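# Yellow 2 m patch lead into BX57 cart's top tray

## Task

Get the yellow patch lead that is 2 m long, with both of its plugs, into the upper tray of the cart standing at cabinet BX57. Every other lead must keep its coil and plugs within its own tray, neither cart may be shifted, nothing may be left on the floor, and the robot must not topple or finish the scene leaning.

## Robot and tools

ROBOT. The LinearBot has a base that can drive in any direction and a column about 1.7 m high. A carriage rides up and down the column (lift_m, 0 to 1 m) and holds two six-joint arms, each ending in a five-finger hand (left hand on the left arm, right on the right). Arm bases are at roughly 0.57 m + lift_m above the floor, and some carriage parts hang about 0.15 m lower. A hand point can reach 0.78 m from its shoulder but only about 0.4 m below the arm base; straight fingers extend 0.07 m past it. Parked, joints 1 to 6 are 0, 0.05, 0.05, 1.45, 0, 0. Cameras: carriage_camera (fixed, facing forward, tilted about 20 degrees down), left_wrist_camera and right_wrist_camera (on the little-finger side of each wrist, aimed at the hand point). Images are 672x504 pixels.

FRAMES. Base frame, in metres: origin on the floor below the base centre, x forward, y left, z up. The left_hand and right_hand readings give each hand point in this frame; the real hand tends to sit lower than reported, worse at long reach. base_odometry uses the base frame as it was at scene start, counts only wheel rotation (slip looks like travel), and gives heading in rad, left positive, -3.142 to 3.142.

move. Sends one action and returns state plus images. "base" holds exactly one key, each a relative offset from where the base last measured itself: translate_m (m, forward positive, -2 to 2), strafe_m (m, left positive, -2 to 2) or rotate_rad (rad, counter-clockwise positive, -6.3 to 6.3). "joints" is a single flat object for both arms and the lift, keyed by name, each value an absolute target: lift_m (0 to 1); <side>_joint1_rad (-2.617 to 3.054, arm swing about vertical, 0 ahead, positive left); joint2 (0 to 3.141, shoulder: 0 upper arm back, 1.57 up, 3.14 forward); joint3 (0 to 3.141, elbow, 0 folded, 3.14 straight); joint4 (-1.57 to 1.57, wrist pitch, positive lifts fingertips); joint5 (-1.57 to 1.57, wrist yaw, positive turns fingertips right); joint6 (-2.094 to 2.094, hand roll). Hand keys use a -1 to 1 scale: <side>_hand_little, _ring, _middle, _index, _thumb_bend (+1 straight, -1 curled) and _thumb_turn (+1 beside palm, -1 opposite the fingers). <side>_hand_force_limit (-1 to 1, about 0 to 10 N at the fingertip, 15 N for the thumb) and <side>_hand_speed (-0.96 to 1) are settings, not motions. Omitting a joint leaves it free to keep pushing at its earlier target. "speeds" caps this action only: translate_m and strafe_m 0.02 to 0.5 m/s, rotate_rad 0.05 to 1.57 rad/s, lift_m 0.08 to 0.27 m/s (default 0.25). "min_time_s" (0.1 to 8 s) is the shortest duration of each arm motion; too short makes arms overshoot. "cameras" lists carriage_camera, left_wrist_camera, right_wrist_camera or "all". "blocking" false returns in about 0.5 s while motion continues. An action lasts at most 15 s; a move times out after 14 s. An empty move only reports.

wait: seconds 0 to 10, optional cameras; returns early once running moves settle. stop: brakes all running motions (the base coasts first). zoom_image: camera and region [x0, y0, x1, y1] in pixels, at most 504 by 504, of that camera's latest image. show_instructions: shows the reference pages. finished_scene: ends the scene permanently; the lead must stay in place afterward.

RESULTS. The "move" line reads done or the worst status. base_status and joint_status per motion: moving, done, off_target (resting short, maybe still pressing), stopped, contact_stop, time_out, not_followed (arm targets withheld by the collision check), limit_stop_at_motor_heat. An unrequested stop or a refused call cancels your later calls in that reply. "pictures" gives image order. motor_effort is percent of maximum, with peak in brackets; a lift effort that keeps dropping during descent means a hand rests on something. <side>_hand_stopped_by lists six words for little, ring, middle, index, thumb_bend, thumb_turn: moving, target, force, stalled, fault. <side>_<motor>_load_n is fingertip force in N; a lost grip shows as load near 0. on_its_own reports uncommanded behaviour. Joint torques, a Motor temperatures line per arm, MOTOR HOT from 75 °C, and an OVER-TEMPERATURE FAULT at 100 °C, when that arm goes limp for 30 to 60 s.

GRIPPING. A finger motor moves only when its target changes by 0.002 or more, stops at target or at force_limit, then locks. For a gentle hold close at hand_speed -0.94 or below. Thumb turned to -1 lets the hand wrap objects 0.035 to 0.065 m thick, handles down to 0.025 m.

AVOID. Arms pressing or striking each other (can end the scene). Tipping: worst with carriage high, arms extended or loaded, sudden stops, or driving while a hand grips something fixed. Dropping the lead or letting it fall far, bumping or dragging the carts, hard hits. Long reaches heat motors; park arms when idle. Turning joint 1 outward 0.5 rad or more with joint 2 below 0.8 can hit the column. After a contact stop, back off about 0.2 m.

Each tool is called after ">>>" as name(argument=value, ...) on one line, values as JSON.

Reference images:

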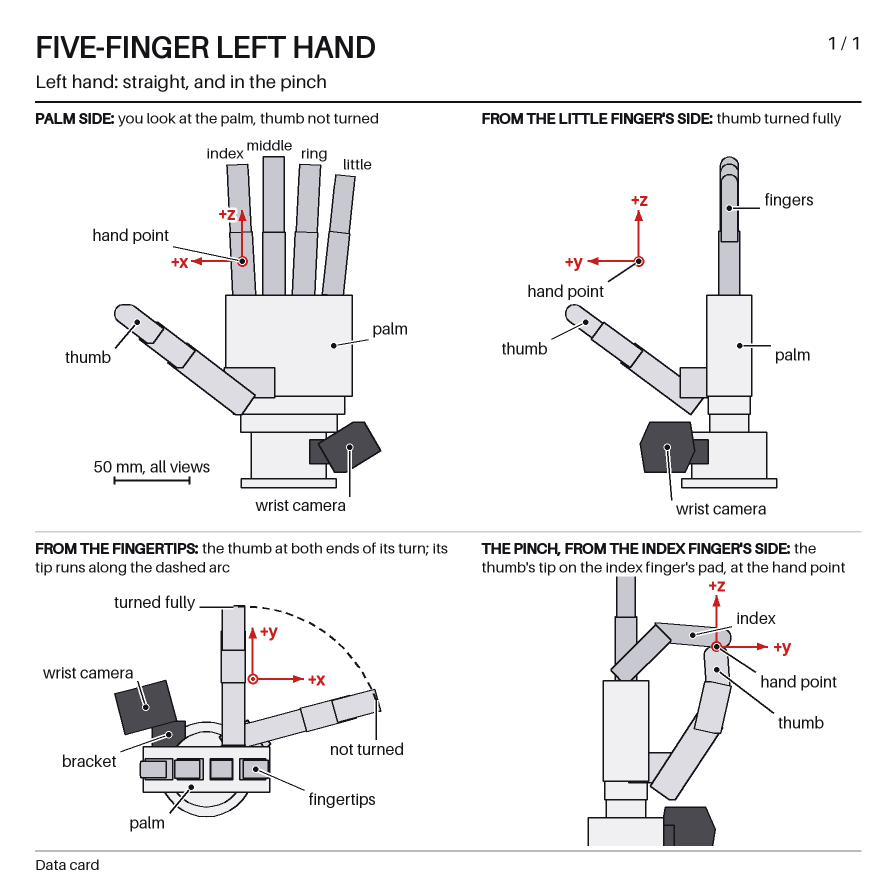

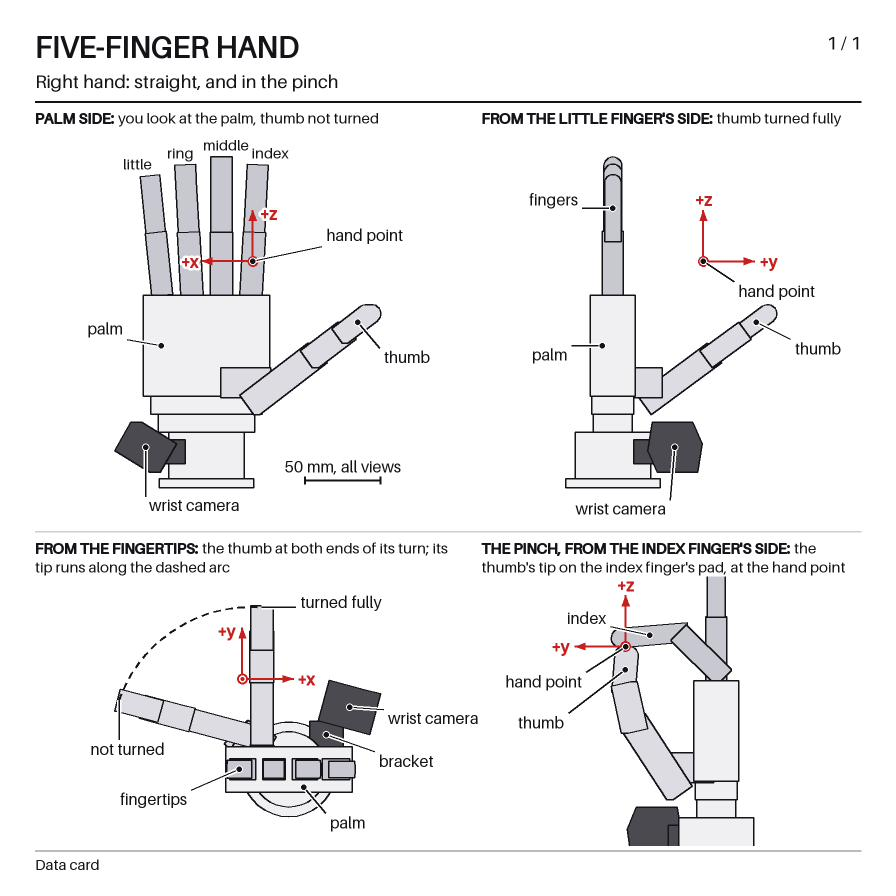

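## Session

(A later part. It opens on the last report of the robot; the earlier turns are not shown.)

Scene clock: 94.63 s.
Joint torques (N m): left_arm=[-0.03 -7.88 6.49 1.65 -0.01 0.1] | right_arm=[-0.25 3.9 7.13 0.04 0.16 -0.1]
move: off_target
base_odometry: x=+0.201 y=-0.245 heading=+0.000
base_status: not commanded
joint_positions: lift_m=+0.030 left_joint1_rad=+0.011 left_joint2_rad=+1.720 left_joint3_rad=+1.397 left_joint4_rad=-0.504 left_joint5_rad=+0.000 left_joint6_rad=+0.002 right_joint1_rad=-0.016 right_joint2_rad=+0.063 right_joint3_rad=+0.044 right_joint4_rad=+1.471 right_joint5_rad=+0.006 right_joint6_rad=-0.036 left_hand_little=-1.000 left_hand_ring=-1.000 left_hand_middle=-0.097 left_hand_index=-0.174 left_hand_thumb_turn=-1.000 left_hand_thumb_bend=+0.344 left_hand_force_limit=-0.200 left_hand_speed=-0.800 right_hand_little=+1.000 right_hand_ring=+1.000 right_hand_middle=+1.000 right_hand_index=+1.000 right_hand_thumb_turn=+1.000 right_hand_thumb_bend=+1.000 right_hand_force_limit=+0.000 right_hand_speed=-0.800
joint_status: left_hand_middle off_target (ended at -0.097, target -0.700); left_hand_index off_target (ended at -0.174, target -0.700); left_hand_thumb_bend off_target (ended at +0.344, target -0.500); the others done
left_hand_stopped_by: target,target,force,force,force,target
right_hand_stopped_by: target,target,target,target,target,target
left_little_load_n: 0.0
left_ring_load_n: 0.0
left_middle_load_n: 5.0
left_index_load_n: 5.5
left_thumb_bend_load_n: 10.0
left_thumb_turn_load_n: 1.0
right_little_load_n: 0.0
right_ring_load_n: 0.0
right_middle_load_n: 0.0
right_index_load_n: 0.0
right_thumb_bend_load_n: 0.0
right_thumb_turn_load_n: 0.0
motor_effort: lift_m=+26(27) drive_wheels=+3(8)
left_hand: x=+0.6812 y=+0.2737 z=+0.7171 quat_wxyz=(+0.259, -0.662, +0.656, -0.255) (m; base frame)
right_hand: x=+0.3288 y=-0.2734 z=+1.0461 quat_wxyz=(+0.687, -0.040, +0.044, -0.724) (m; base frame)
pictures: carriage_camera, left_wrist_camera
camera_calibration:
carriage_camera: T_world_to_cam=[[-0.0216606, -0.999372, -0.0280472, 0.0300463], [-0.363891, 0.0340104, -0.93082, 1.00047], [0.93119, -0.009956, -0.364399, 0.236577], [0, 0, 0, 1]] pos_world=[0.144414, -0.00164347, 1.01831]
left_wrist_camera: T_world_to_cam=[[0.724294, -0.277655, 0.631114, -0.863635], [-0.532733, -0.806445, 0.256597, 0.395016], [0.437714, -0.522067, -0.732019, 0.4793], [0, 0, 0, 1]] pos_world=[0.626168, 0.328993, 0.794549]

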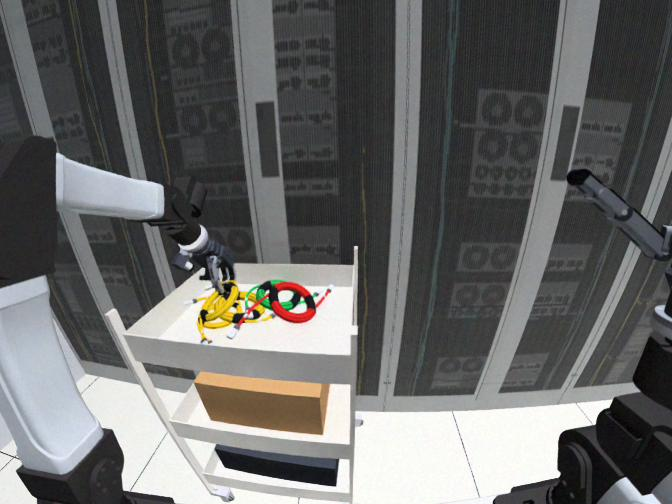

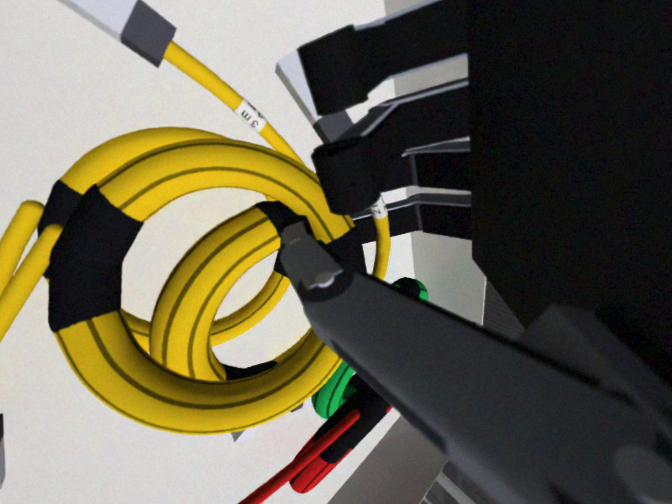

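>>> move(joints={"left_hand_force_limit": 0.2, "left_hand_middle": -0.8, "left_hand_index": -0.8}, cameras=[])

>>> move(joints={"lift_m": 0.11}, speeds={"lift_m": 0.08}, cameras=["left_wrist_camera", "carriage_camera"])

>>> zoom_image(camera="carriage_camera", region=[170, 240, 320, 390])

Scene clock: 95.20 s.
Joint torques (N m): left_arm=[-0.03 -7.91 6.49 1.65 -0.01 0.1] | right_arm=[-0.27 3.95 7.12 0.04 0.16 -0.1]
move: off_target
base_odometry: x=+0.201 y=-0.245 heading=+0.000
base_status: not commanded
joint_positions: lift_m=+0.030 left_joint1_rad=+0.011 left_joint2_rad=+1.720 left_joint3_rad=+1.397 left_joint4_rad=-0.504 left_joint5_rad=+0.000 left_joint6_rad=+0.002 right_joint1_rad=-0.016 right_joint2_rad=+0.063 right_joint3_rad=+0.044 right_joint4_rad=+1.471 right_joint5_rad=+0.006 right_joint6_rad=-0.036 left_hand_little=-1.000 left_hand_ring=-1.000 left_hand_middle=-0.112 left_hand_index=-0.189 left_hand_thumb_turn=-1.000 left_hand_thumb_bend=+0.345 left_hand_force_limit=+0.200 left_hand_speed=-0.800 right_hand_little=+1.000 right_hand_ring=+1.000 right_hand_middle=+1.000 right_hand_index=+1.000 right_hand_thumb_turn=+1.000 right_hand_thumb_bend=+1.000 right_hand_force_limit=+0.000 right_hand_speed=-0.800
joint_status: left_hand_middle off_target (ended at -0.112, target -0.800); left_hand_index off_target (ended at -0.189, target -0.800); the others done
left_hand_stopped_by: target,target,force,force,force,target
right_hand_stopped_by: target,target,target,target,target,target
left_little_load_n: 0.0
left_ring_load_n: 0.0
left_middle_load_n: 9.0
left_index_load_n: 7.0
left_thumb_bend_load_n: 15.0
left_thumb_turn_load_n: 1.0
right_little_load_n: 0.0
right_ring_load_n: 0.0
right_middle_load_n: 0.0
right_index_load_n: 0.0
right_thumb_bend_load_n: 0.5
right_thumb_turn_load_n: 0.0
motor_effort: lift_m=+26(27) drive_wheels=+7(7)
left_hand: x=+0.6812 y=+0.2737 z=+0.7171 quat_wxyz=(+0.259, -0.662, +0.656, -0.255) (m; base frame)
right_hand: x=+0.3288 y=-0.2734 z=+1.0461 quat_wxyz=(+0.687, -0.040, +0.044, -0.724) (m; base frame)
pictures: none
No camera images: "cameras" was empty.

Scene clock: 96.57 s.
Joint torques (N m): left_arm=[-0.08 -7.83 6.52 1.71 -0.01 0.1] | right_arm=[-0.25 3.99 7.08 0.07 0.16 -0.11]
move: done
base_odometry: x=+0.201 y=-0.245 heading=+0.000
base_status: not commanded
joint_positions: lift_m=+0.110 left_joint1_rad=+0.011 left_joint2_rad=+1.719 left_joint3_rad=+1.397 left_joint4_rad=-0.511 left_joint5_rad=+0.000 left_joint6_rad=+0.002 right_joint1_rad=-0.016 right_joint2_rad=+0.063 right_joint3_rad=+0.044 right_joint4_rad=+1.471 right_joint5_rad=+0.006 right_joint6_rad=-0.036 left_hand_little=-1.000 left_hand_ring=-1.000 left_hand_middle=-0.113 left_hand_index=-0.189 left_hand_thumb_turn=-1.000 left_hand_thumb_bend=+0.342 left_hand_force_limit=+0.200 left_hand_speed=-0.800 right_hand_little=+1.000 right_hand_ring=+1.000 right_hand_middle=+1.000 right_hand_index=+1.000 right_hand_thumb_turn=+1.000 right_hand_thumb_bend=+1.000 right_hand_force_limit=+0.000 right_hand_speed=-0.800
joint_status: all done
left_hand_stopped_by: target,target,force,force,force,target
right_hand_stopped_by: target,target,target,target,target,target
left_little_load_n: 0.0
left_ring_load_n: 0.0
left_middle_load_n: 0.5
left_index_load_n: 0.5
left_thumb_bend_load_n: 1.5
left_thumb_turn_load_n: 0.0
right_little_load_n: 0.0
right_ring_load_n: 0.0
right_middle_load_n: 0.5
right_index_load_n: 0.0
right_thumb_bend_load_n: 0.0
right_thumb_turn_load_n: 0.0
motor_effort: lift_m=+32(40) drive_wheels=+5(7)
left_hand: x=+0.6795 y=+0.2737 z=+0.7960 quat_wxyz=(+0.257, -0.662, +0.657, -0.253) (m; base frame)
right_hand: x=+0.3288 y=-0.2734 z=+1.1256 quat_wxyz=(+0.687, -0.040, +0.044, -0.724) (m; base frame)
pictures: carriage_camera, left_wrist_camera
camera_calibration:
carriage_camera: T_world_to_cam=[[-0.0216606, -0.999372, -0.0280472, 0.0322761], [-0.363891, 0.0340104, -0.93082, 1.07447], [0.93119, -0.009956, -0.364399, 0.265547], [0, 0, 0, 1]] pos_world=[0.144414, -0.00164347, 1.09781]
left_wrist_camera: T_world_to_cam=[[0.728384, -0.277607, 0.626412, -0.911186], [-0.531026, -0.806457, 0.260073, 0.36994], [0.432976, -0.522074, -0.734827, 0.543225], [0, 0, 0, 1]] pos_world=[0.624937, 0.328993, 0.873743]

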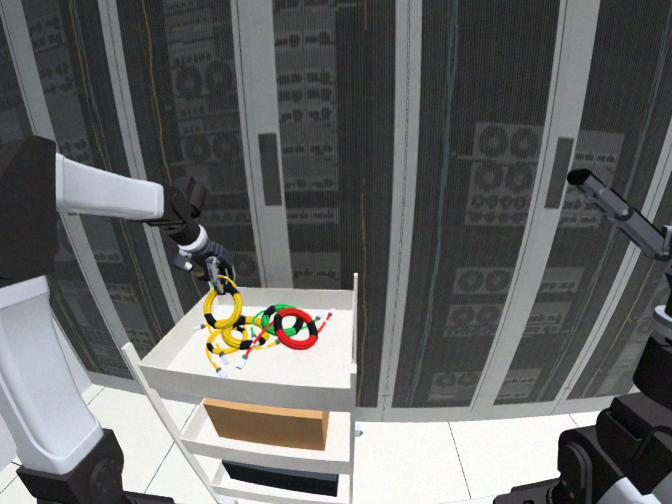

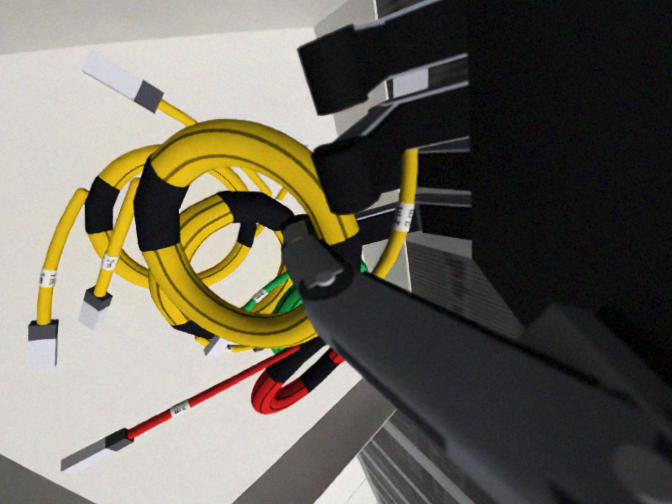

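Scaled by 3.360 from the camera's 672x504 image, which has a finer 960x720 frame.

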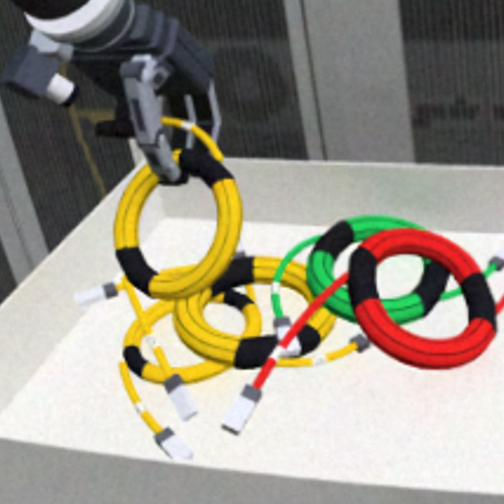

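>>> move(joints={"left_hand_force_limit": 0.1, "left_hand_middle": -0.9, "left_hand_index": -0.9, "left_hand_thumb_bend": -0.6}, cameras=["left_wrist_camera", "carriage_camera"])

>>> zoom_image(camera="carriage_camera", region=[170, 240, 320, 390])

Scene clock: 97.47 s.
Joint torques (N m): left_arm=[-0.03 -7.83 6.48 1.71 -0.01 0.1] | right_arm=[-0.25 3.95 7.12 0.03 0.16 -0.11]
move: off_target
base_odometry: x=+0.201 y=-0.245 heading=+0.000
base_status: not commanded
joint_positions: lift_m=+0.110 left_joint1_rad=+0.011 left_joint2_rad=+1.719 left_joint3_rad=+1.397 left_joint4_rad=-0.511 left_joint5_rad=+0.000 left_joint6_rad=+0.002 right_joint1_rad=-0.016 right_joint2_rad=+0.063 right_joint3_rad=+0.044 right_joint4_rad=+1.471 right_joint5_rad=+0.006 right_joint6_rad=-0.036 left_hand_little=-1.000 left_hand_ring=-1.000 left_hand_middle=-0.311 left_hand_index=-0.426 left_hand_thumb_turn=-1.000 left_hand_thumb_bend=+0.329 left_hand_force_limit=+0.100 left_hand_speed=-0.800 right_hand_little=+1.000 right_hand_ring=+1.000 right_hand_middle=+1.000 right_hand_index=+1.000 right_hand_thumb_turn=+1.000 right_hand_thumb_bend=+1.000 right_hand_force_limit=+0.000 right_hand_speed=-0.800
joint_status: left_hand_middle off_target (ended at -0.311, target -0.900); left_hand_index off_target (ended at -0.426, target -0.900); left_hand_thumb_bend off_target (ended at +0.329, target -0.600); the others done
left_hand_stopped_by: target,target,force,force,force,target
right_hand_stopped_by: target,target,target,target,target,target
left_little_load_n: 0.0
left_ring_load_n: -1.5
left_middle_load_n: 5.0
left_index_load_n: 6.0
left_thumb_bend_load_n: 6.0
left_thumb_turn_load_n: -0.5
right_little_load_n: 0.5
right_ring_load_n: 0.0
right_middle_load_n: 0.0
right_index_load_n: 0.0
right_thumb_bend_load_n: 0.0
right_thumb_turn_load_n: 0.0
motor_effort: lift_m=+33(33) drive_wheels=+3(8)
left_hand: x=+0.6795 y=+0.2737 z=+0.7960 quat_wxyz=(+0.257, -0.662, +0.657, -0.253) (m; base frame)
right_hand: x=+0.3288 y=-0.2734 z=+1.1256 quat_wxyz=(+0.687, -0.040, +0.044, -0.724) (m; base frame)
pictures: carriage_camera, left_wrist_camera
camera_calibration:
carriage_camera: T_world_to_cam=[[-0.0216606, -0.999372, -0.0280472, 0.0322761], [-0.363891, 0.0340104, -0.93082, 1.07447], [0.93119, -0.009956, -0.364399, 0.265547], [0, 0, 0, 1]] pos_world=[0.144414, -0.00164347, 1.09781]
left_wrist_camera: T_world_to_cam=[[0.728384, -0.277607, 0.626412, -0.911186], [-0.531026, -0.806457, 0.260073, 0.36994], [0.432976, -0.522074, -0.734827, 0.543225], [0, 0, 0, 1]] pos_world=[0.624937, 0.328993, 0.873743]

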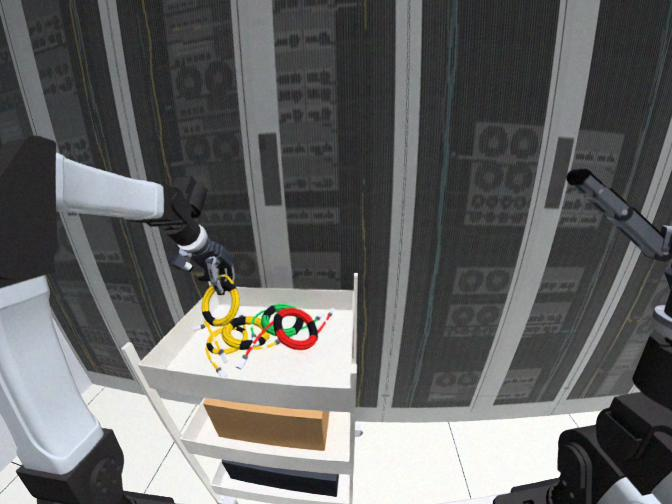

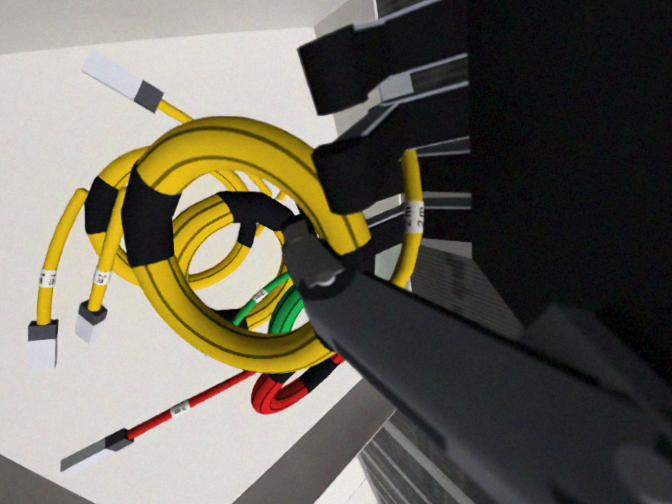

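Scaled by 3.360 from the camera's 672x504 image, which has a finer 960x720 frame.

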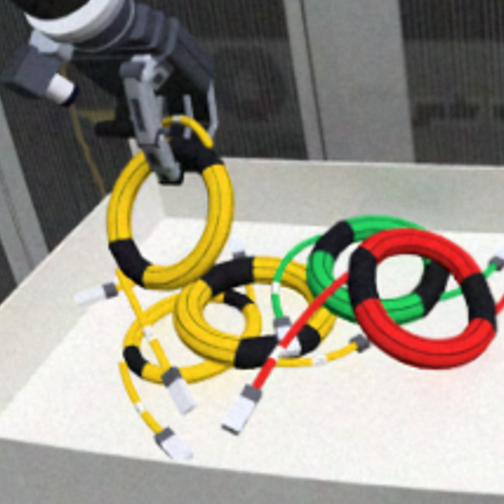

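>>> move(joints={"lift_m": 0.3}, speeds={"lift_m": 0.12}, cameras=["left_wrist_camera", "carriage_camera"])

>>> zoom_image(camera="carriage_camera", region=[150, 220, 350, 420])

Scene clock: 99.67 s.
Joint torques (N m): left_arm=[-0.03 -7.76 6.68 1.73 -0.01 0.1] | right_arm=[-0.27 3.99 7.13 0.05 0.16 -0.1]
move: done
base_odometry: x=+0.201 y=-0.245 heading=+0.000
base_status: not commanded
joint_positions: lift_m=+0.300 left_joint1_rad=+0.011 left_joint2_rad=+1.719 left_joint3_rad=+1.395 left_joint4_rad=-0.513 left_joint5_rad=+0.000 left_joint6_rad=+0.002 right_joint1_rad=-0.016 right_joint2_rad=+0.063 right_joint3_rad=+0.044 right_joint4_rad=+1.471 right_joint5_rad=+0.006 right_joint6_rad=-0.036 left_hand_little=-1.000 left_hand_ring=-1.000 left_hand_middle=-0.311 left_hand_index=-0.426 left_hand_thumb_turn=-1.000 left_hand_thumb_bend=+0.329 left_hand_force_limit=+0.100 left_hand_speed=-0.800 right_hand_little=+1.000 right_hand_ring=+1.000 right_hand_middle=+1.000 right_hand_index=+1.000 right_hand_thumb_turn=+1.000 right_hand_thumb_bend=+1.000 right_hand_force_limit=+0.000 right_hand_speed=-0.800
joint_status: all done
left_hand_stopped_by: target,target,force,force,force,target
right_hand_stopped_by: target,target,target,target,target,target
left_little_load_n: 0.0
left_ring_load_n: -1.5
left_middle_load_n: 5.0
left_index_load_n: 6.0
left_thumb_bend_load_n: 6.0
left_thumb_turn_load_n: -0.5
right_little_load_n: 0.0
right_ring_load_n: 0.0
right_middle_load_n: 0.0
right_index_load_n: 0.0
right_thumb_bend_load_n: 0.0
right_thumb_turn_load_n: 0.0
motor_effort: lift_m=+32(39) drive_wheels=+3(8)
left_hand: x=+0.6783 y=+0.2737 z=+0.9848 quat_wxyz=(+0.255, -0.663, +0.657, -0.252) (m; base frame)
right_hand: x=+0.3288 y=-0.2734 z=+1.3156 quat_wxyz=(+0.687, -0.040, +0.044, -0.724) (m; base frame)
pictures: carriage_camera, left_wrist_camera
camera_calibration:
carriage_camera: T_world_to_cam=[[-0.0216606, -0.999372, -0.0280472, 0.0376051], [-0.363891, 0.0340104, -0.93082, 1.25132], [0.93119, -0.009956, -0.364399, 0.334783], [0, 0, 0, 1]] pos_world=[0.144414, -0.00164347, 1.28781]
left_wrist_camera: T_world_to_cam=[[0.731199, -0.277613, 0.62312, -1.02737], [-0.529867, -0.806438, 0.262487, 0.317083], [0.429638, -0.522101, -0.736765, 0.686643], [0, 0, 0, 1]] pos_world=[0.624216, 0.328993, 1.06284]

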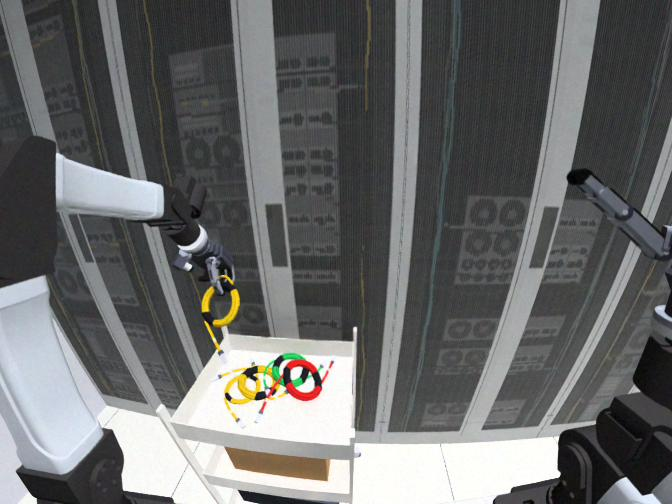

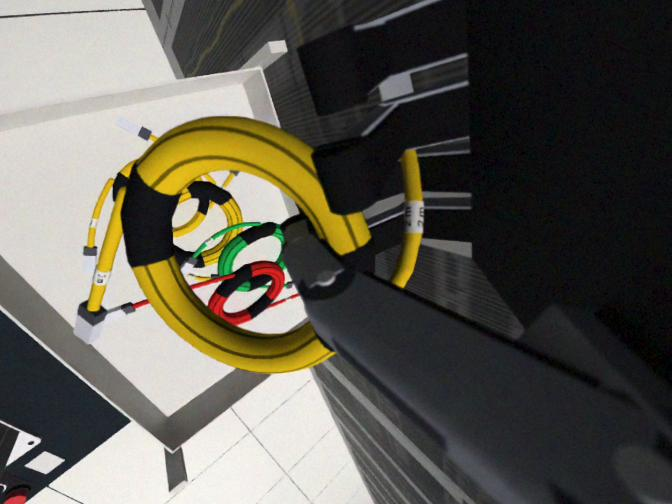

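Scaled by 2.520 from the camera's 672x504 image, which has a finer 960x720 frame.

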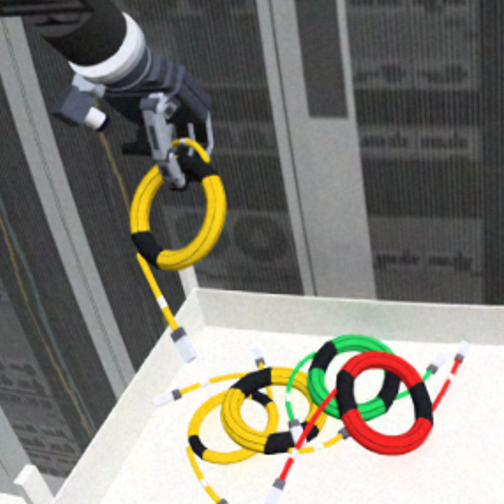

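>>> move(joints={"lift_m": 0.4}, speeds={"lift_m": 0.15}, cameras=[])

>>> move(base={"translate_m": -0.2}, joints={"left_joint2_rad": 1.1, "left_joint3_rad": 0.8}, speeds={"translate_m": 0.15}, min_time_s=2.5, cameras=["carriage_camera", "left_wrist_camera"])

>>> zoom_image(camera="carriage_camera", region=[100, 250, 400, 500])

Scene clock: 100.97 s.
Joint torques (N m): left_arm=[-0.03 -7.79 6.8 1.73 -0.01 0.1] | right_arm=[-0.27 3.93 7.1 0.01 0.16 -0.09]
move: done
base_odometry: x=+0.201 y=-0.245 heading=+0.000
base_status: not commanded
joint_positions: lift_m=+0.400 left_joint1_rad=+0.011 left_joint2_rad=+1.719 left_joint3_rad=+1.394 left_joint4_rad=-0.513 left_joint5_rad=+0.000 left_joint6_rad=+0.002 right_joint1_rad=-0.016 right_joint2_rad=+0.063 right_joint3_rad=+0.044 right_joint4_rad=+1.471 right_joint5_rad=+0.006 right_joint6_rad=-0.036 left_hand_little=-1.000 left_hand_ring=-1.000 left_hand_middle=-0.311 left_hand_index=-0.426 left_hand_thumb_turn=-1.000 left_hand_thumb_bend=+0.329 left_hand_force_limit=+0.100 left_hand_speed=-0.800 right_hand_little=+1.000 right_hand_ring=+1.000 right_hand_middle=+1.000 right_hand_index=+1.000 right_hand_thumb_turn=+1.000 right_hand_thumb_bend=+1.000 right_hand_force_limit=+0.000 right_hand_speed=-0.800
joint_status: all done
left_hand_stopped_by: target,target,force,force,force,target
right_hand_stopped_by: target,target,target,target,target,target
left_little_load_n: 0.0
left_ring_load_n: -1.5
left_middle_load_n: 5.0
left_index_load_n: 6.0
left_thumb_bend_load_n: 6.0
left_thumb_turn_load_n: -0.5
right_little_load_n: 0.0
right_ring_load_n: 0.0
right_middle_load_n: 0.0
right_index_load_n: 0.0
right_thumb_bend_load_n: 0.0
right_thumb_turn_load_n: 0.0
motor_effort: lift_m=+32(40) drive_wheels=+2(9)
left_hand: x=+0.6781 y=+0.2737 z=+1.0847 quat_wxyz=(+0.255, -0.663, +0.657, -0.252) (m; base frame)
right_hand: x=+0.3288 y=-0.2734 z=+1.4156 quat_wxyz=(+0.687, -0.040, +0.044, -0.724) (m; base frame)
pictures: none
No camera images: "cameras" was empty.

Scene clock: 103.77 s.
Joint torques (N m): left_arm=[-0.03 -3.73 6.08 1.78 -0.01 0.1] | right_arm=[-0.25 3.9 7.15 0.04 0.16 -0.1]
move: done
base_odometry: x=+0.001 y=-0.245 heading=+0.000
base_status: done
joint_positions: lift_m=+0.400 left_joint1_rad=+0.011 left_joint2_rad=+1.118 left_joint3_rad=+0.802 left_joint4_rad=-0.517 left_joint5_rad=+0.000 left_joint6_rad=+0.002 right_joint1_rad=-0.016 right_joint2_rad=+0.063 right_joint3_rad=+0.044 right_joint4_rad=+1.471 right_joint5_rad=+0.006 right_joint6_rad=-0.036 left_hand_little=-1.000 left_hand_ring=-1.000 left_hand_middle=-0.311 left_hand_index=-0.426 left_hand_thumb_turn=-1.000 left_hand_thumb_bend=+0.329 left_hand_force_limit=+0.100 left_hand_speed=-0.800 right_hand_little=+1.000 right_hand_ring=+1.000 right_hand_middle=+1.000 right_hand_index=+1.000 right_hand_thumb_turn=+1.000 right_hand_thumb_bend=+1.000 right_hand_force_limit=+0.000 right_hand_speed=-0.800
joint_status: all done
left_hand_stopped_by: target,target,force,force,force,target
right_hand_stopped_by: target,target,target,target,target,target
left_little_load_n: 0.0
left_ring_load_n: -1.5
left_middle_load_n: 5.0
left_index_load_n: 6.0
left_thumb_bend_load_n: 5.5
left_thumb_turn_load_n: -0.5
right_little_load_n: 0.0
right_ring_load_n: 0.0
right_middle_load_n: 0.0
right_index_load_n: 0.0
right_thumb_bend_load_n: 0.0
right_thumb_turn_load_n: 0.0
motor_effort: lift_m=+32(33) drive_wheels=+1(16)
left_hand: x=+0.5251 y=+0.2719 z=+1.0640 quat_wxyz=(+0.257, -0.662, +0.657, -0.253) (m; base frame)
right_hand: x=+0.3287 y=-0.2734 z=+1.4157 quat_wxyz=(+0.687, -0.040, +0.044, -0.724) (m; base frame)
pictures: carriage_camera, left_wrist_camera
camera_calibration:
carriage_camera: T_world_to_cam=[[-0.0216606, -0.999372, -0.0280472, 0.0404098], [-0.363891, 0.0340104, -0.93082, 1.34441], [0.93119, -0.009956, -0.364399, 0.371223], [0, 0, 0, 1]] pos_world=[0.144414, -0.00164347, 1.38781]
left_wrist_camera: T_world_to_cam=[[0.727873, -0.277577, 0.627018, -0.967539], [-0.531229, -0.806455, 0.259664, 0.217443], [0.433585, -0.522093, -0.734454, 0.805416], [0, 0, 0, 1]] pos_world=[0.470541, 0.327293, 1.14174]

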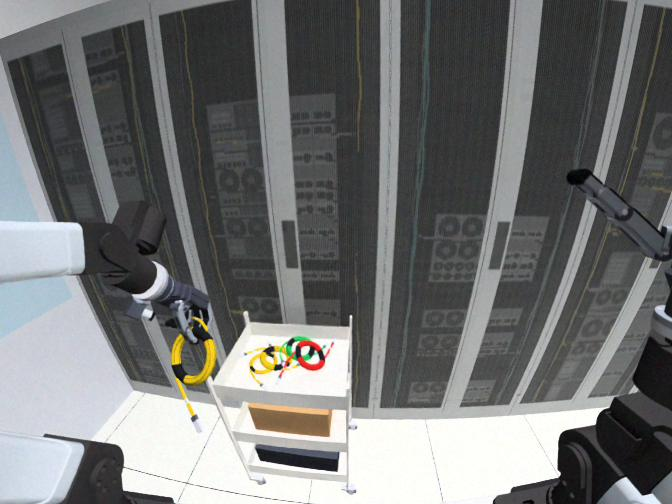

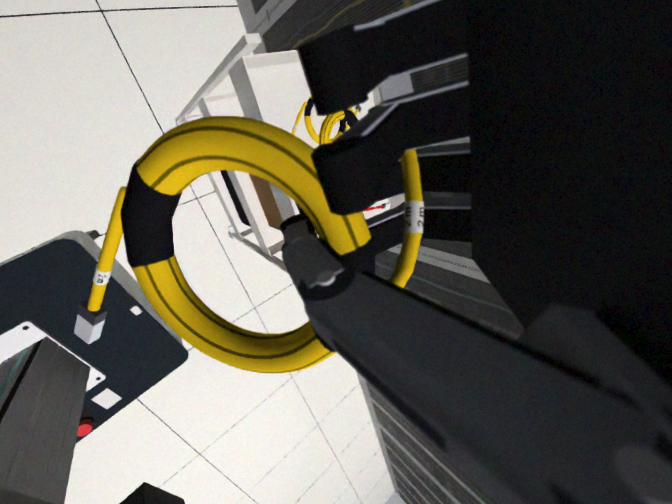

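Scaled by 1.680 from the camera's 672x504 image, which has a finer 960x720 frame.

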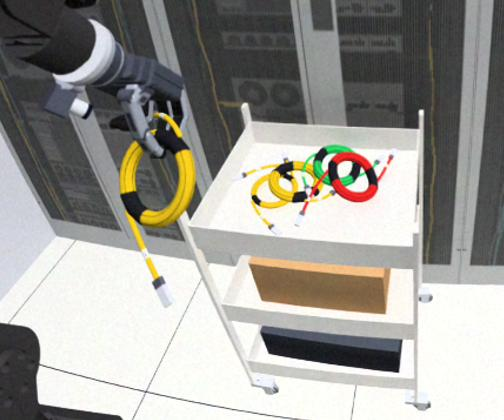

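>>> move(base={"rotate_rad": -1.571}, speeds={"rotate_rad": 0.6}, cameras=["carriage_camera"])

>>> zoom_image(camera="carriage_camera", region=[330, 0, 672, 300])

Scene clock: 107.60 s.
Joint torques (N m): left_arm=[0.01 -3.47 6.09 1.78 -0.01 0.1] | right_arm=[-0.25 3.93 7.15 0.03 0.16 -0.1]
move: done
base_odometry: x=+0.001 y=-0.245 heading=-1.571
base_status: done
joint_positions: lift_m=+0.400 left_joint1_rad=+0.011 left_joint2_rad=+1.115 left_joint3_rad=+0.802 left_joint4_rad=-0.517 left_joint5_rad=+0.001 left_joint6_rad=+0.002 right_joint1_rad=-0.016 right_joint2_rad=+0.063 right_joint3_rad=+0.044 right_joint4_rad=+1.471 right_joint5_rad=+0.006 right_joint6_rad=-0.036 left_hand_little=-1.000 left_hand_ring=-1.000 left_hand_middle=-0.311 left_hand_index=-0.426 left_hand_thumb_turn=-1.000 left_hand_thumb_bend=+0.329 left_hand_force_limit=+0.100 left_hand_speed=-0.800 right_hand_little=+1.000 right_hand_ring=+1.000 right_hand_middle=+1.000 right_hand_index=+1.000 right_hand_thumb_turn=+1.000 right_hand_thumb_bend=+1.000 right_hand_force_limit=+0.000 right_hand_speed=-0.800
joint_status: not commanded
left_hand_stopped_by: target,target,force,force,force,target
right_hand_stopped_by: target,target,target,target,target,target
left_little_load_n: 0.0
left_ring_load_n: -2.0
left_middle_load_n: 5.0
left_index_load_n: 6.0
left_thumb_bend_load_n: 5.5
left_thumb_turn_load_n: -0.5
right_little_load_n: 0.0
right_ring_load_n: 0.0
right_middle_load_n: 0.0
right_index_load_n: 0.0
right_thumb_bend_load_n: 0.0
right_thumb_turn_load_n: 0.0
motor_effort: lift_m=+32(33) drive_wheels=+6(22)
left_hand: x=+0.5251 y=+0.2717 z=+1.0646 quat_wxyz=(+0.257, -0.662, +0.656, -0.254) (m; base frame)
right_hand: x=+0.3287 y=-0.2734 z=+1.4157 quat_wxyz=(+0.687, -0.040, +0.044, -0.724) (m; base frame)
pictures: carriage_camera
camera_calibration:
carriage_camera: T_world_to_cam=[[-0.0216606, -0.999372, -0.0280472, 0.0404098], [-0.363891, 0.0340104, -0.93082, 1.34441], [0.93119, -0.009956, -0.364399, 0.371223], [0, 0, 0, 1]] pos_world=[0.144414, -0.00164347, 1.38781]

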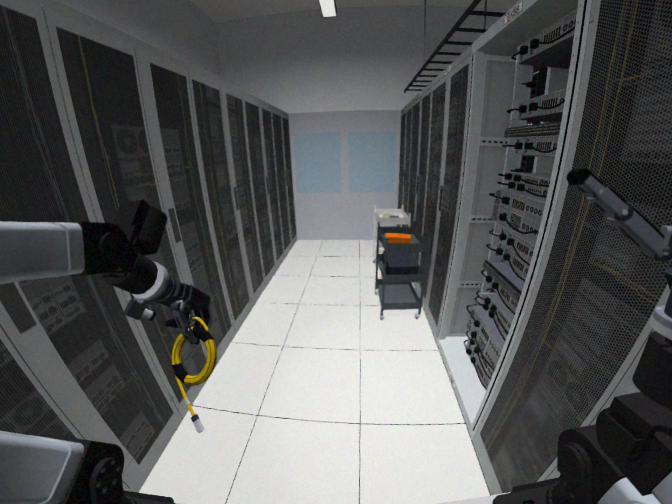

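Scaled by 1.474 from the camera's 672x504 image, which has a finer 960x720 frame.

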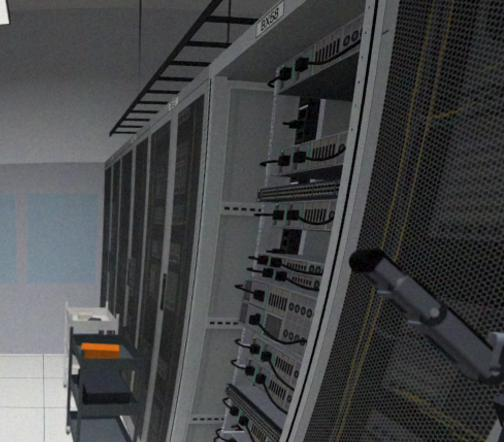

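>>> zoom_image(camera="carriage_camera", region=[490, 0, 540, 30])

>>> zoom_image(camera="carriage_camera", region=[390, 50, 480, 120])

>>> zoom_image(camera="carriage_camera", region=[180, 40, 320, 140])

Scaled by 10.080 from the camera's 672x504 image, which has a finer 960x720 frame.

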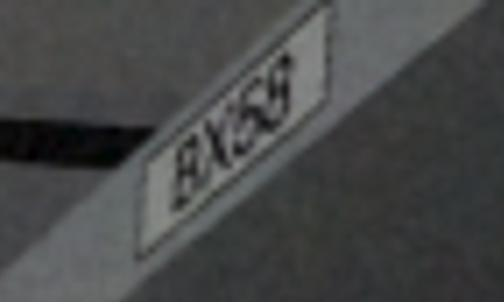

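Scaled by 5.600 from the camera's 672x504 image, which has a finer 960x720 frame.

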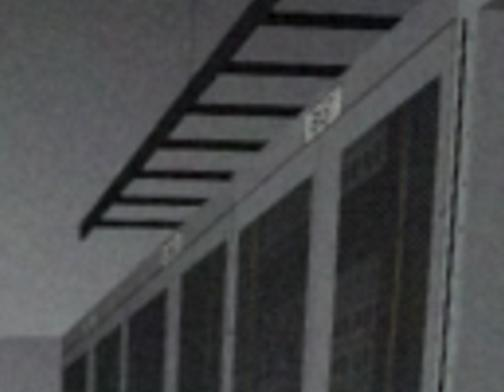

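Scaled by 3.600 from the camera's 672x504 image, which has a finer 960x720 frame.

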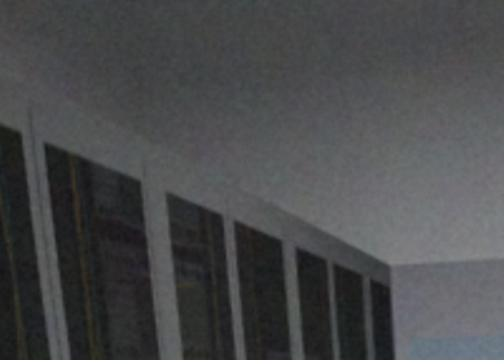

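>>> move(base={"translate_m": 1.2}, speeds={"translate_m": 0.35}, cameras=["carriage_camera"])

>>> zoom_image(camera="carriage_camera", region=[350, 0, 602, 252])

Scene clock: 112.97 s.
Joint torques (N m): left_arm=[0.01 -3.3 6.08 1.79 -0.01 0.1] | right_arm=[-0.27 3.95 7.1 0.04 0.17 -0.1]
move: done
base_odometry: x=-0.001 y=-1.445 heading=-1.572
base_status: done
joint_positions: lift_m=+0.400 left_joint1_rad=+0.011 left_joint2_rad=+1.113 left_joint3_rad=+0.802 left_joint4_rad=-0.517 left_joint5_rad=+0.001 left_joint6_rad=+0.002 right_joint1_rad=-0.016 right_joint2_rad=+0.063 right_joint3_rad=+0.044 right_joint4_rad=+1.471 right_joint5_rad=+0.006 right_joint6_rad=-0.036 left_hand_little=-1.000 left_hand_ring=-1.000 left_hand_middle=-0.311 left_hand_index=-0.426 left_hand_thumb_turn=-1.000 left_hand_thumb_bend=+0.329 left_hand_force_limit=+0.100 left_hand_speed=-0.800 right_hand_little=+1.000 right_hand_ring=+1.000 right_hand_middle=+1.000 right_hand_index=+1.000 right_hand_thumb_turn=+1.000 right_hand_thumb_bend=+1.000 right_hand_force_limit=+0.000 right_hand_speed=-0.800
joint_status: not commanded
left_hand_stopped_by: target,target,force,force,force,target
right_hand_stopped_by: target,target,target,target,target,target
left_little_load_n: 0.0
left_ring_load_n: -1.5
left_middle_load_n: 5.0
left_index_load_n: 6.0
left_thumb_bend_load_n: 6.0
left_thumb_turn_load_n: -0.5
right_little_load_n: 0.0
right_ring_load_n: 0.0
right_middle_load_n: 0.0
right_index_load_n: 0.0
right_thumb_bend_load_n: 0.0
right_thumb_turn_load_n: 0.0
motor_effort: lift_m=+32(33) drive_wheels=-7(30)
left_hand: x=+0.5252 y=+0.2717 z=+1.0652 quat_wxyz=(+0.258, -0.662, +0.656, -0.255) (m; base frame)
right_hand: x=+0.3287 y=-0.2734 z=+1.4157 quat_wxyz=(+0.687, -0.040, +0.044, -0.724) (m; base frame)
pictures: carriage_camera
camera_calibration:
carriage_camera: T_world_to_cam=[[-0.0216606, -0.999372, -0.0280472, 0.0404098], [-0.363891, 0.0340104, -0.93082, 1.34441], [0.93119, -0.009956, -0.364399, 0.371223], [0, 0, 0, 1]] pos_world=[0.144414, -0.00164347, 1.38781]

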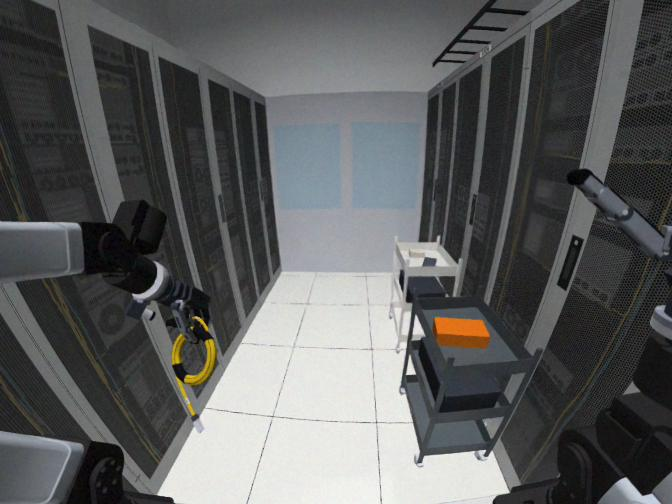

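Scaled by 2.000 from the camera's 672x504 image, which has a finer 960x720 frame.

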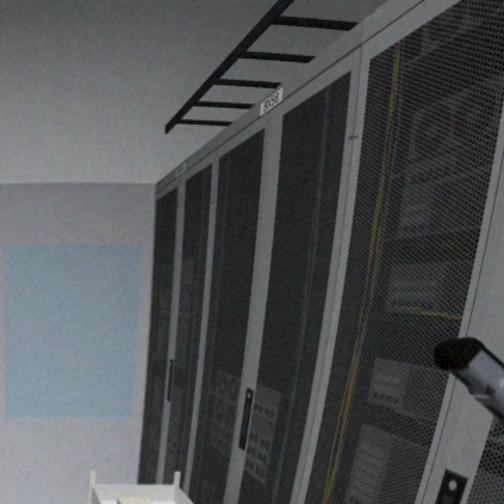

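>>> zoom_image(camera="carriage_camera", region=[470, 35, 500, 65])

>>> zoom_image(camera="carriage_camera", region=[430, 75, 450, 95])

>>> zoom_image(camera="carriage_camera", region=[380, 220, 560, 480])

Scaled by 16.800 from the camera's 672x504 image, which has a finer 960x720 frame.

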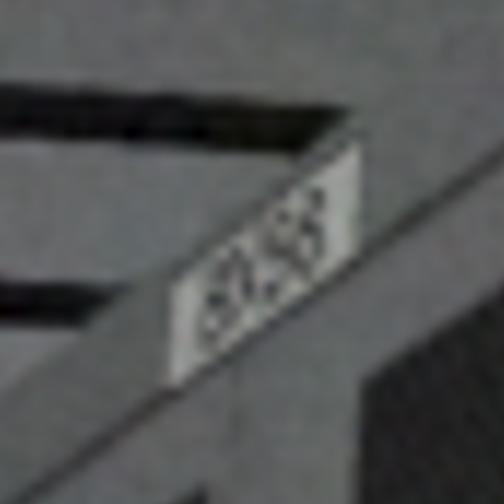

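Scaled by 25.200 from the camera's 672x504 image, which has a finer 960x720 frame.

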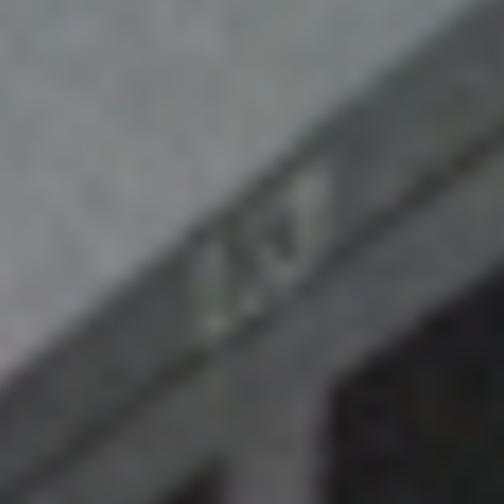

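Scaled by 1.938 from the camera's 672x504 image, which has a finer 960x720 frame.

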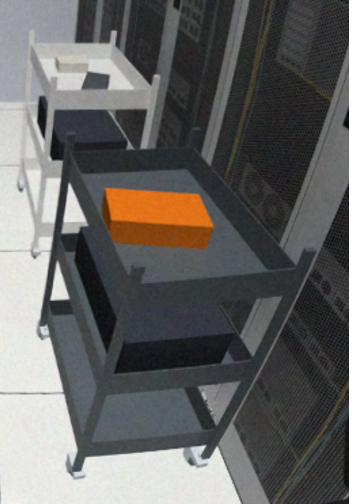

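>>> zoom_image(camera="carriage_camera", region=[470, 400, 510, 450])

>>> move(base={"translate_m": -0.25}, speeds={"translate_m": 0.3}, cameras=["carriage_camera"])

>>> zoom_image(camera="carriage_camera", region=[400, 0, 560, 100])

>>> zoom_image(camera="carriage_camera", region=[420, 300, 560, 500])

Scaled by 10.080 from the camera's 672x504 image, which has a finer 960x720 frame.

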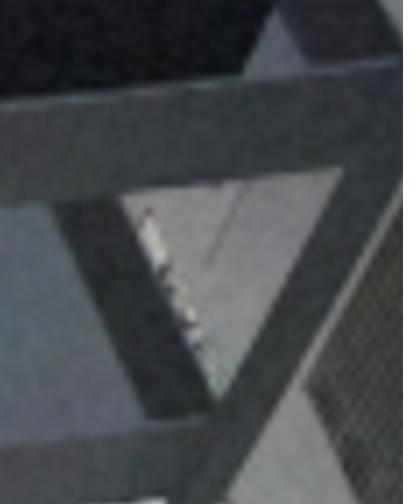

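Scene clock: 116.00 s.
Joint torques (N m): left_arm=[0.05 -3.23 6.16 1.79 0 0.1] | right_arm=[-0.25 3.92 7.13 0.06 0.16 -0.11]
move: done
base_odometry: x=-0.001 y=-1.195 heading=-1.573
base_status: done
joint_positions: lift_m=+0.400 left_joint1_rad=+0.011 left_joint2_rad=+1.110 left_joint3_rad=+0.801 left_joint4_rad=-0.516 left_joint5_rad=+0.000 left_joint6_rad=+0.002 right_joint1_rad=-0.016 right_joint2_rad=+0.063 right_joint3_rad=+0.044 right_joint4_rad=+1.471 right_joint5_rad=+0.006 right_joint6_rad=-0.036 left_hand_little=-1.000 left_hand_ring=-1.000 left_hand_middle=-0.311 left_hand_index=-0.426 left_hand_thumb_turn=-1.000 left_hand_thumb_bend=+0.329 left_hand_force_limit=+0.100 left_hand_speed=-0.800 right_hand_little=+1.000 right_hand_ring=+1.000 right_hand_middle=+1.000 right_hand_index=+1.000 right_hand_thumb_turn=+1.000 right_hand_thumb_bend=+1.000 right_hand_force_limit=+0.000 right_hand_speed=-0.800
joint_status: not commanded
left_hand_stopped_by: target,target,force,force,force,target
right_hand_stopped_by: target,target,target,target,target,target
left_little_load_n: 0.0
left_ring_load_n: -1.5
left_middle_load_n: 5.0
left_index_load_n: 6.0
left_thumb_bend_load_n: 5.5
left_thumb_turn_load_n: -0.5
right_little_load_n: 0.0
right_ring_load_n: 0.0
right_middle_load_n: 0.0
right_index_load_n: 0.0
right_thumb_bend_load_n: 0.0
right_thumb_turn_load_n: 0.0
motor_effort: lift_m=+33(33) drive_wheels=+10(17)
left_hand: x=+0.5251 y=+0.2718 z=+1.0657 quat_wxyz=(+0.259, -0.661, +0.656, -0.256) (m; base frame)
right_hand: x=+0.3289 y=-0.2733 z=+1.4156 quat_wxyz=(+0.687, -0.041, +0.044, -0.724) (m; base frame)
pictures: carriage_camera
camera_calibration:
carriage_camera: T_world_to_cam=[[-0.0216606, -0.999372, -0.0280472, 0.0404098], [-0.363891, 0.0340104, -0.93082, 1.34441], [0.93119, -0.009956, -0.364399, 0.371223], [0, 0, 0, 1]] pos_world=[0.144414, -0.00164347, 1.38781]

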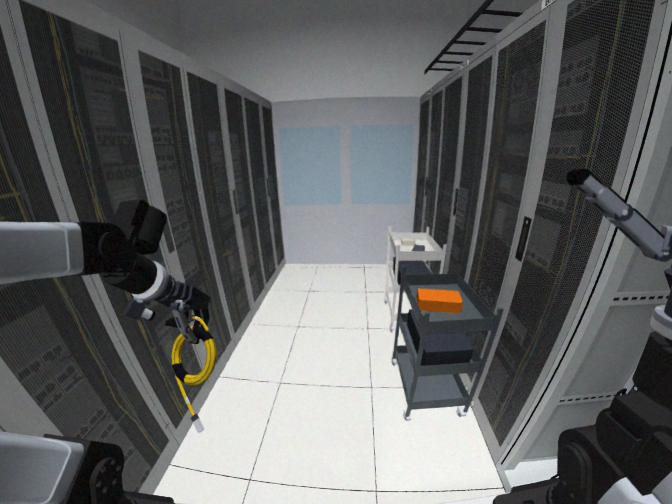

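Scaled by 3.150 from the camera's 672x504 image, which has a finer 960x720 frame.

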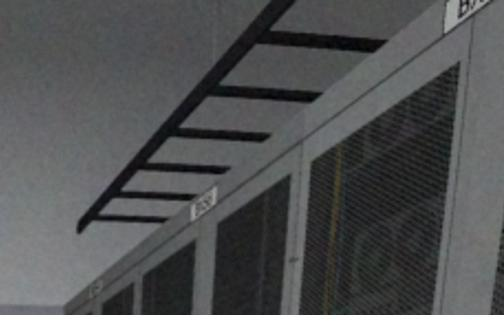

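Scaled by 2.520 from the camera's 672x504 image, which has a finer 960x720 frame.

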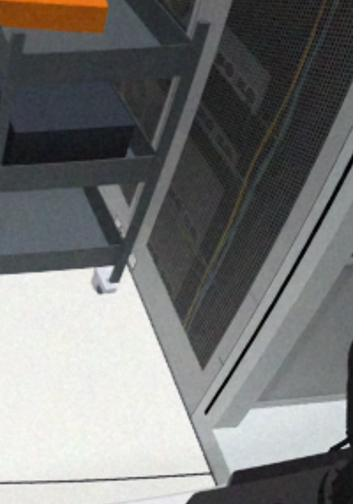

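>>> move(base={"translate_m": -0.2}, speeds={"translate_m": 0.3}, cameras=["carriage_camera"])

>>> zoom_image(camera="carriage_camera", region=[500, 0, 560, 50])

>>> zoom_image(camera="carriage_camera", region=[430, 50, 480, 100])

Scene clock: 118.47 s.
Joint torques (N m): left_arm=[0.05 -2.97 6.16 1.78 0 0.1] | right_arm=[-0.25 3.92 7.09 -0.02 0.16 -0.11]
move: done
base_odometry: x=+0.000 y=-0.995 heading=-1.574
base_status: done
joint_positions: lift_m=+0.400 left_joint1_rad=+0.011 left_joint2_rad=+1.110 left_joint3_rad=+0.801 left_joint4_rad=-0.515 left_joint5_rad=+0.000 left_joint6_rad=+0.002 right_joint1_rad=-0.016 right_joint2_rad=+0.063 right_joint3_rad=+0.044 right_joint4_rad=+1.473 right_joint5_rad=+0.006 right_joint6_rad=-0.036 left_hand_little=-1.000 left_hand_ring=-1.000 left_hand_middle=-0.311 left_hand_index=-0.426 left_hand_thumb_turn=-1.000 left_hand_thumb_bend=+0.329 left_hand_force_limit=+0.100 left_hand_speed=-0.800 right_hand_little=+1.000 right_hand_ring=+1.000 right_hand_middle=+1.000 right_hand_index=+1.000 right_hand_thumb_turn=+1.000 right_hand_thumb_bend=+1.000 right_hand_force_limit=+0.000 right_hand_speed=-0.800
joint_status: not commanded
left_hand_stopped_by: target,target,force,force,force,target
right_hand_stopped_by: target,target,target,target,target,target
left_little_load_n: 0.0
left_ring_load_n: -1.5
left_middle_load_n: 5.0
left_index_load_n: 6.0
left_thumb_bend_load_n: 5.5
left_thumb_turn_load_n: -0.5
right_little_load_n: 0.0
right_ring_load_n: 0.0
right_middle_load_n: 0.0
right_index_load_n: 0.0
right_thumb_bend_load_n: 0.0
right_thumb_turn_load_n: 0.0
motor_effort: lift_m=+32(33) drive_wheels=+7(27)
left_hand: x=+0.5254 y=+0.2718 z=+1.0659 quat_wxyz=(+0.260, -0.661, +0.656, -0.256) (m; base frame)
right_hand: x=+0.3283 y=-0.2733 z=+1.4158 quat_wxyz=(+0.687, -0.040, +0.043, -0.724) (m; base frame)
pictures: carriage_camera
camera_calibration:
carriage_camera: T_world_to_cam=[[-0.0216606, -0.999372, -0.0280472, 0.0404098], [-0.363891, 0.0340104, -0.93082, 1.34441], [0.93119, -0.009956, -0.364399, 0.371223], [0, 0, 0, 1]] pos_world=[0.144414, -0.00164347, 1.38781]

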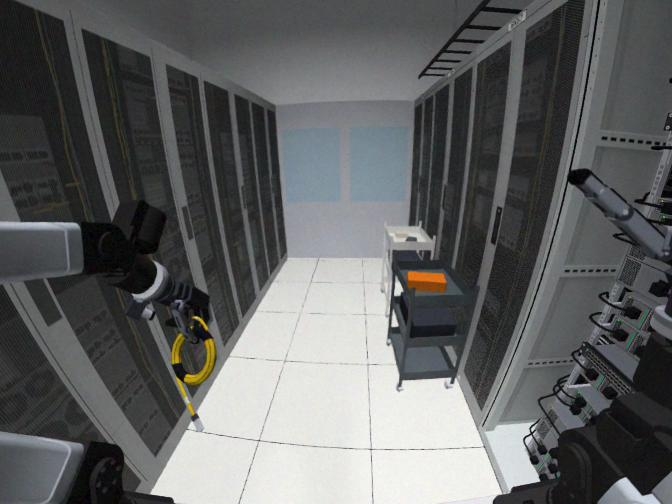

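Scaled by 8.400 from the camera's 672x504 image, which has a finer 960x720 frame.

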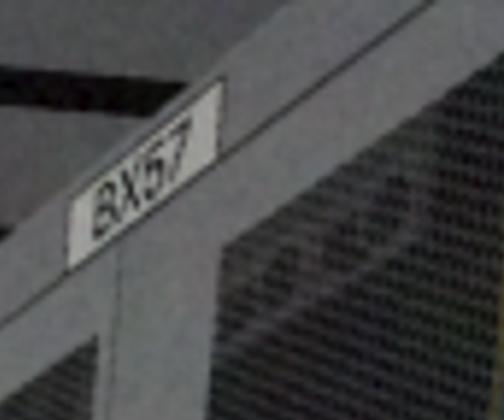

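Scaled by 10.080 from the camera's 672x504 image, which has a finer 960x720 frame.

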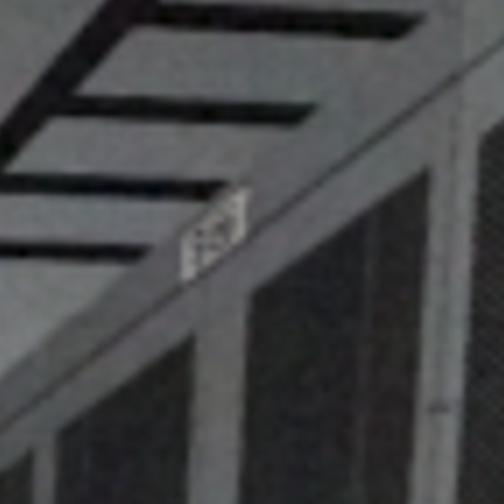

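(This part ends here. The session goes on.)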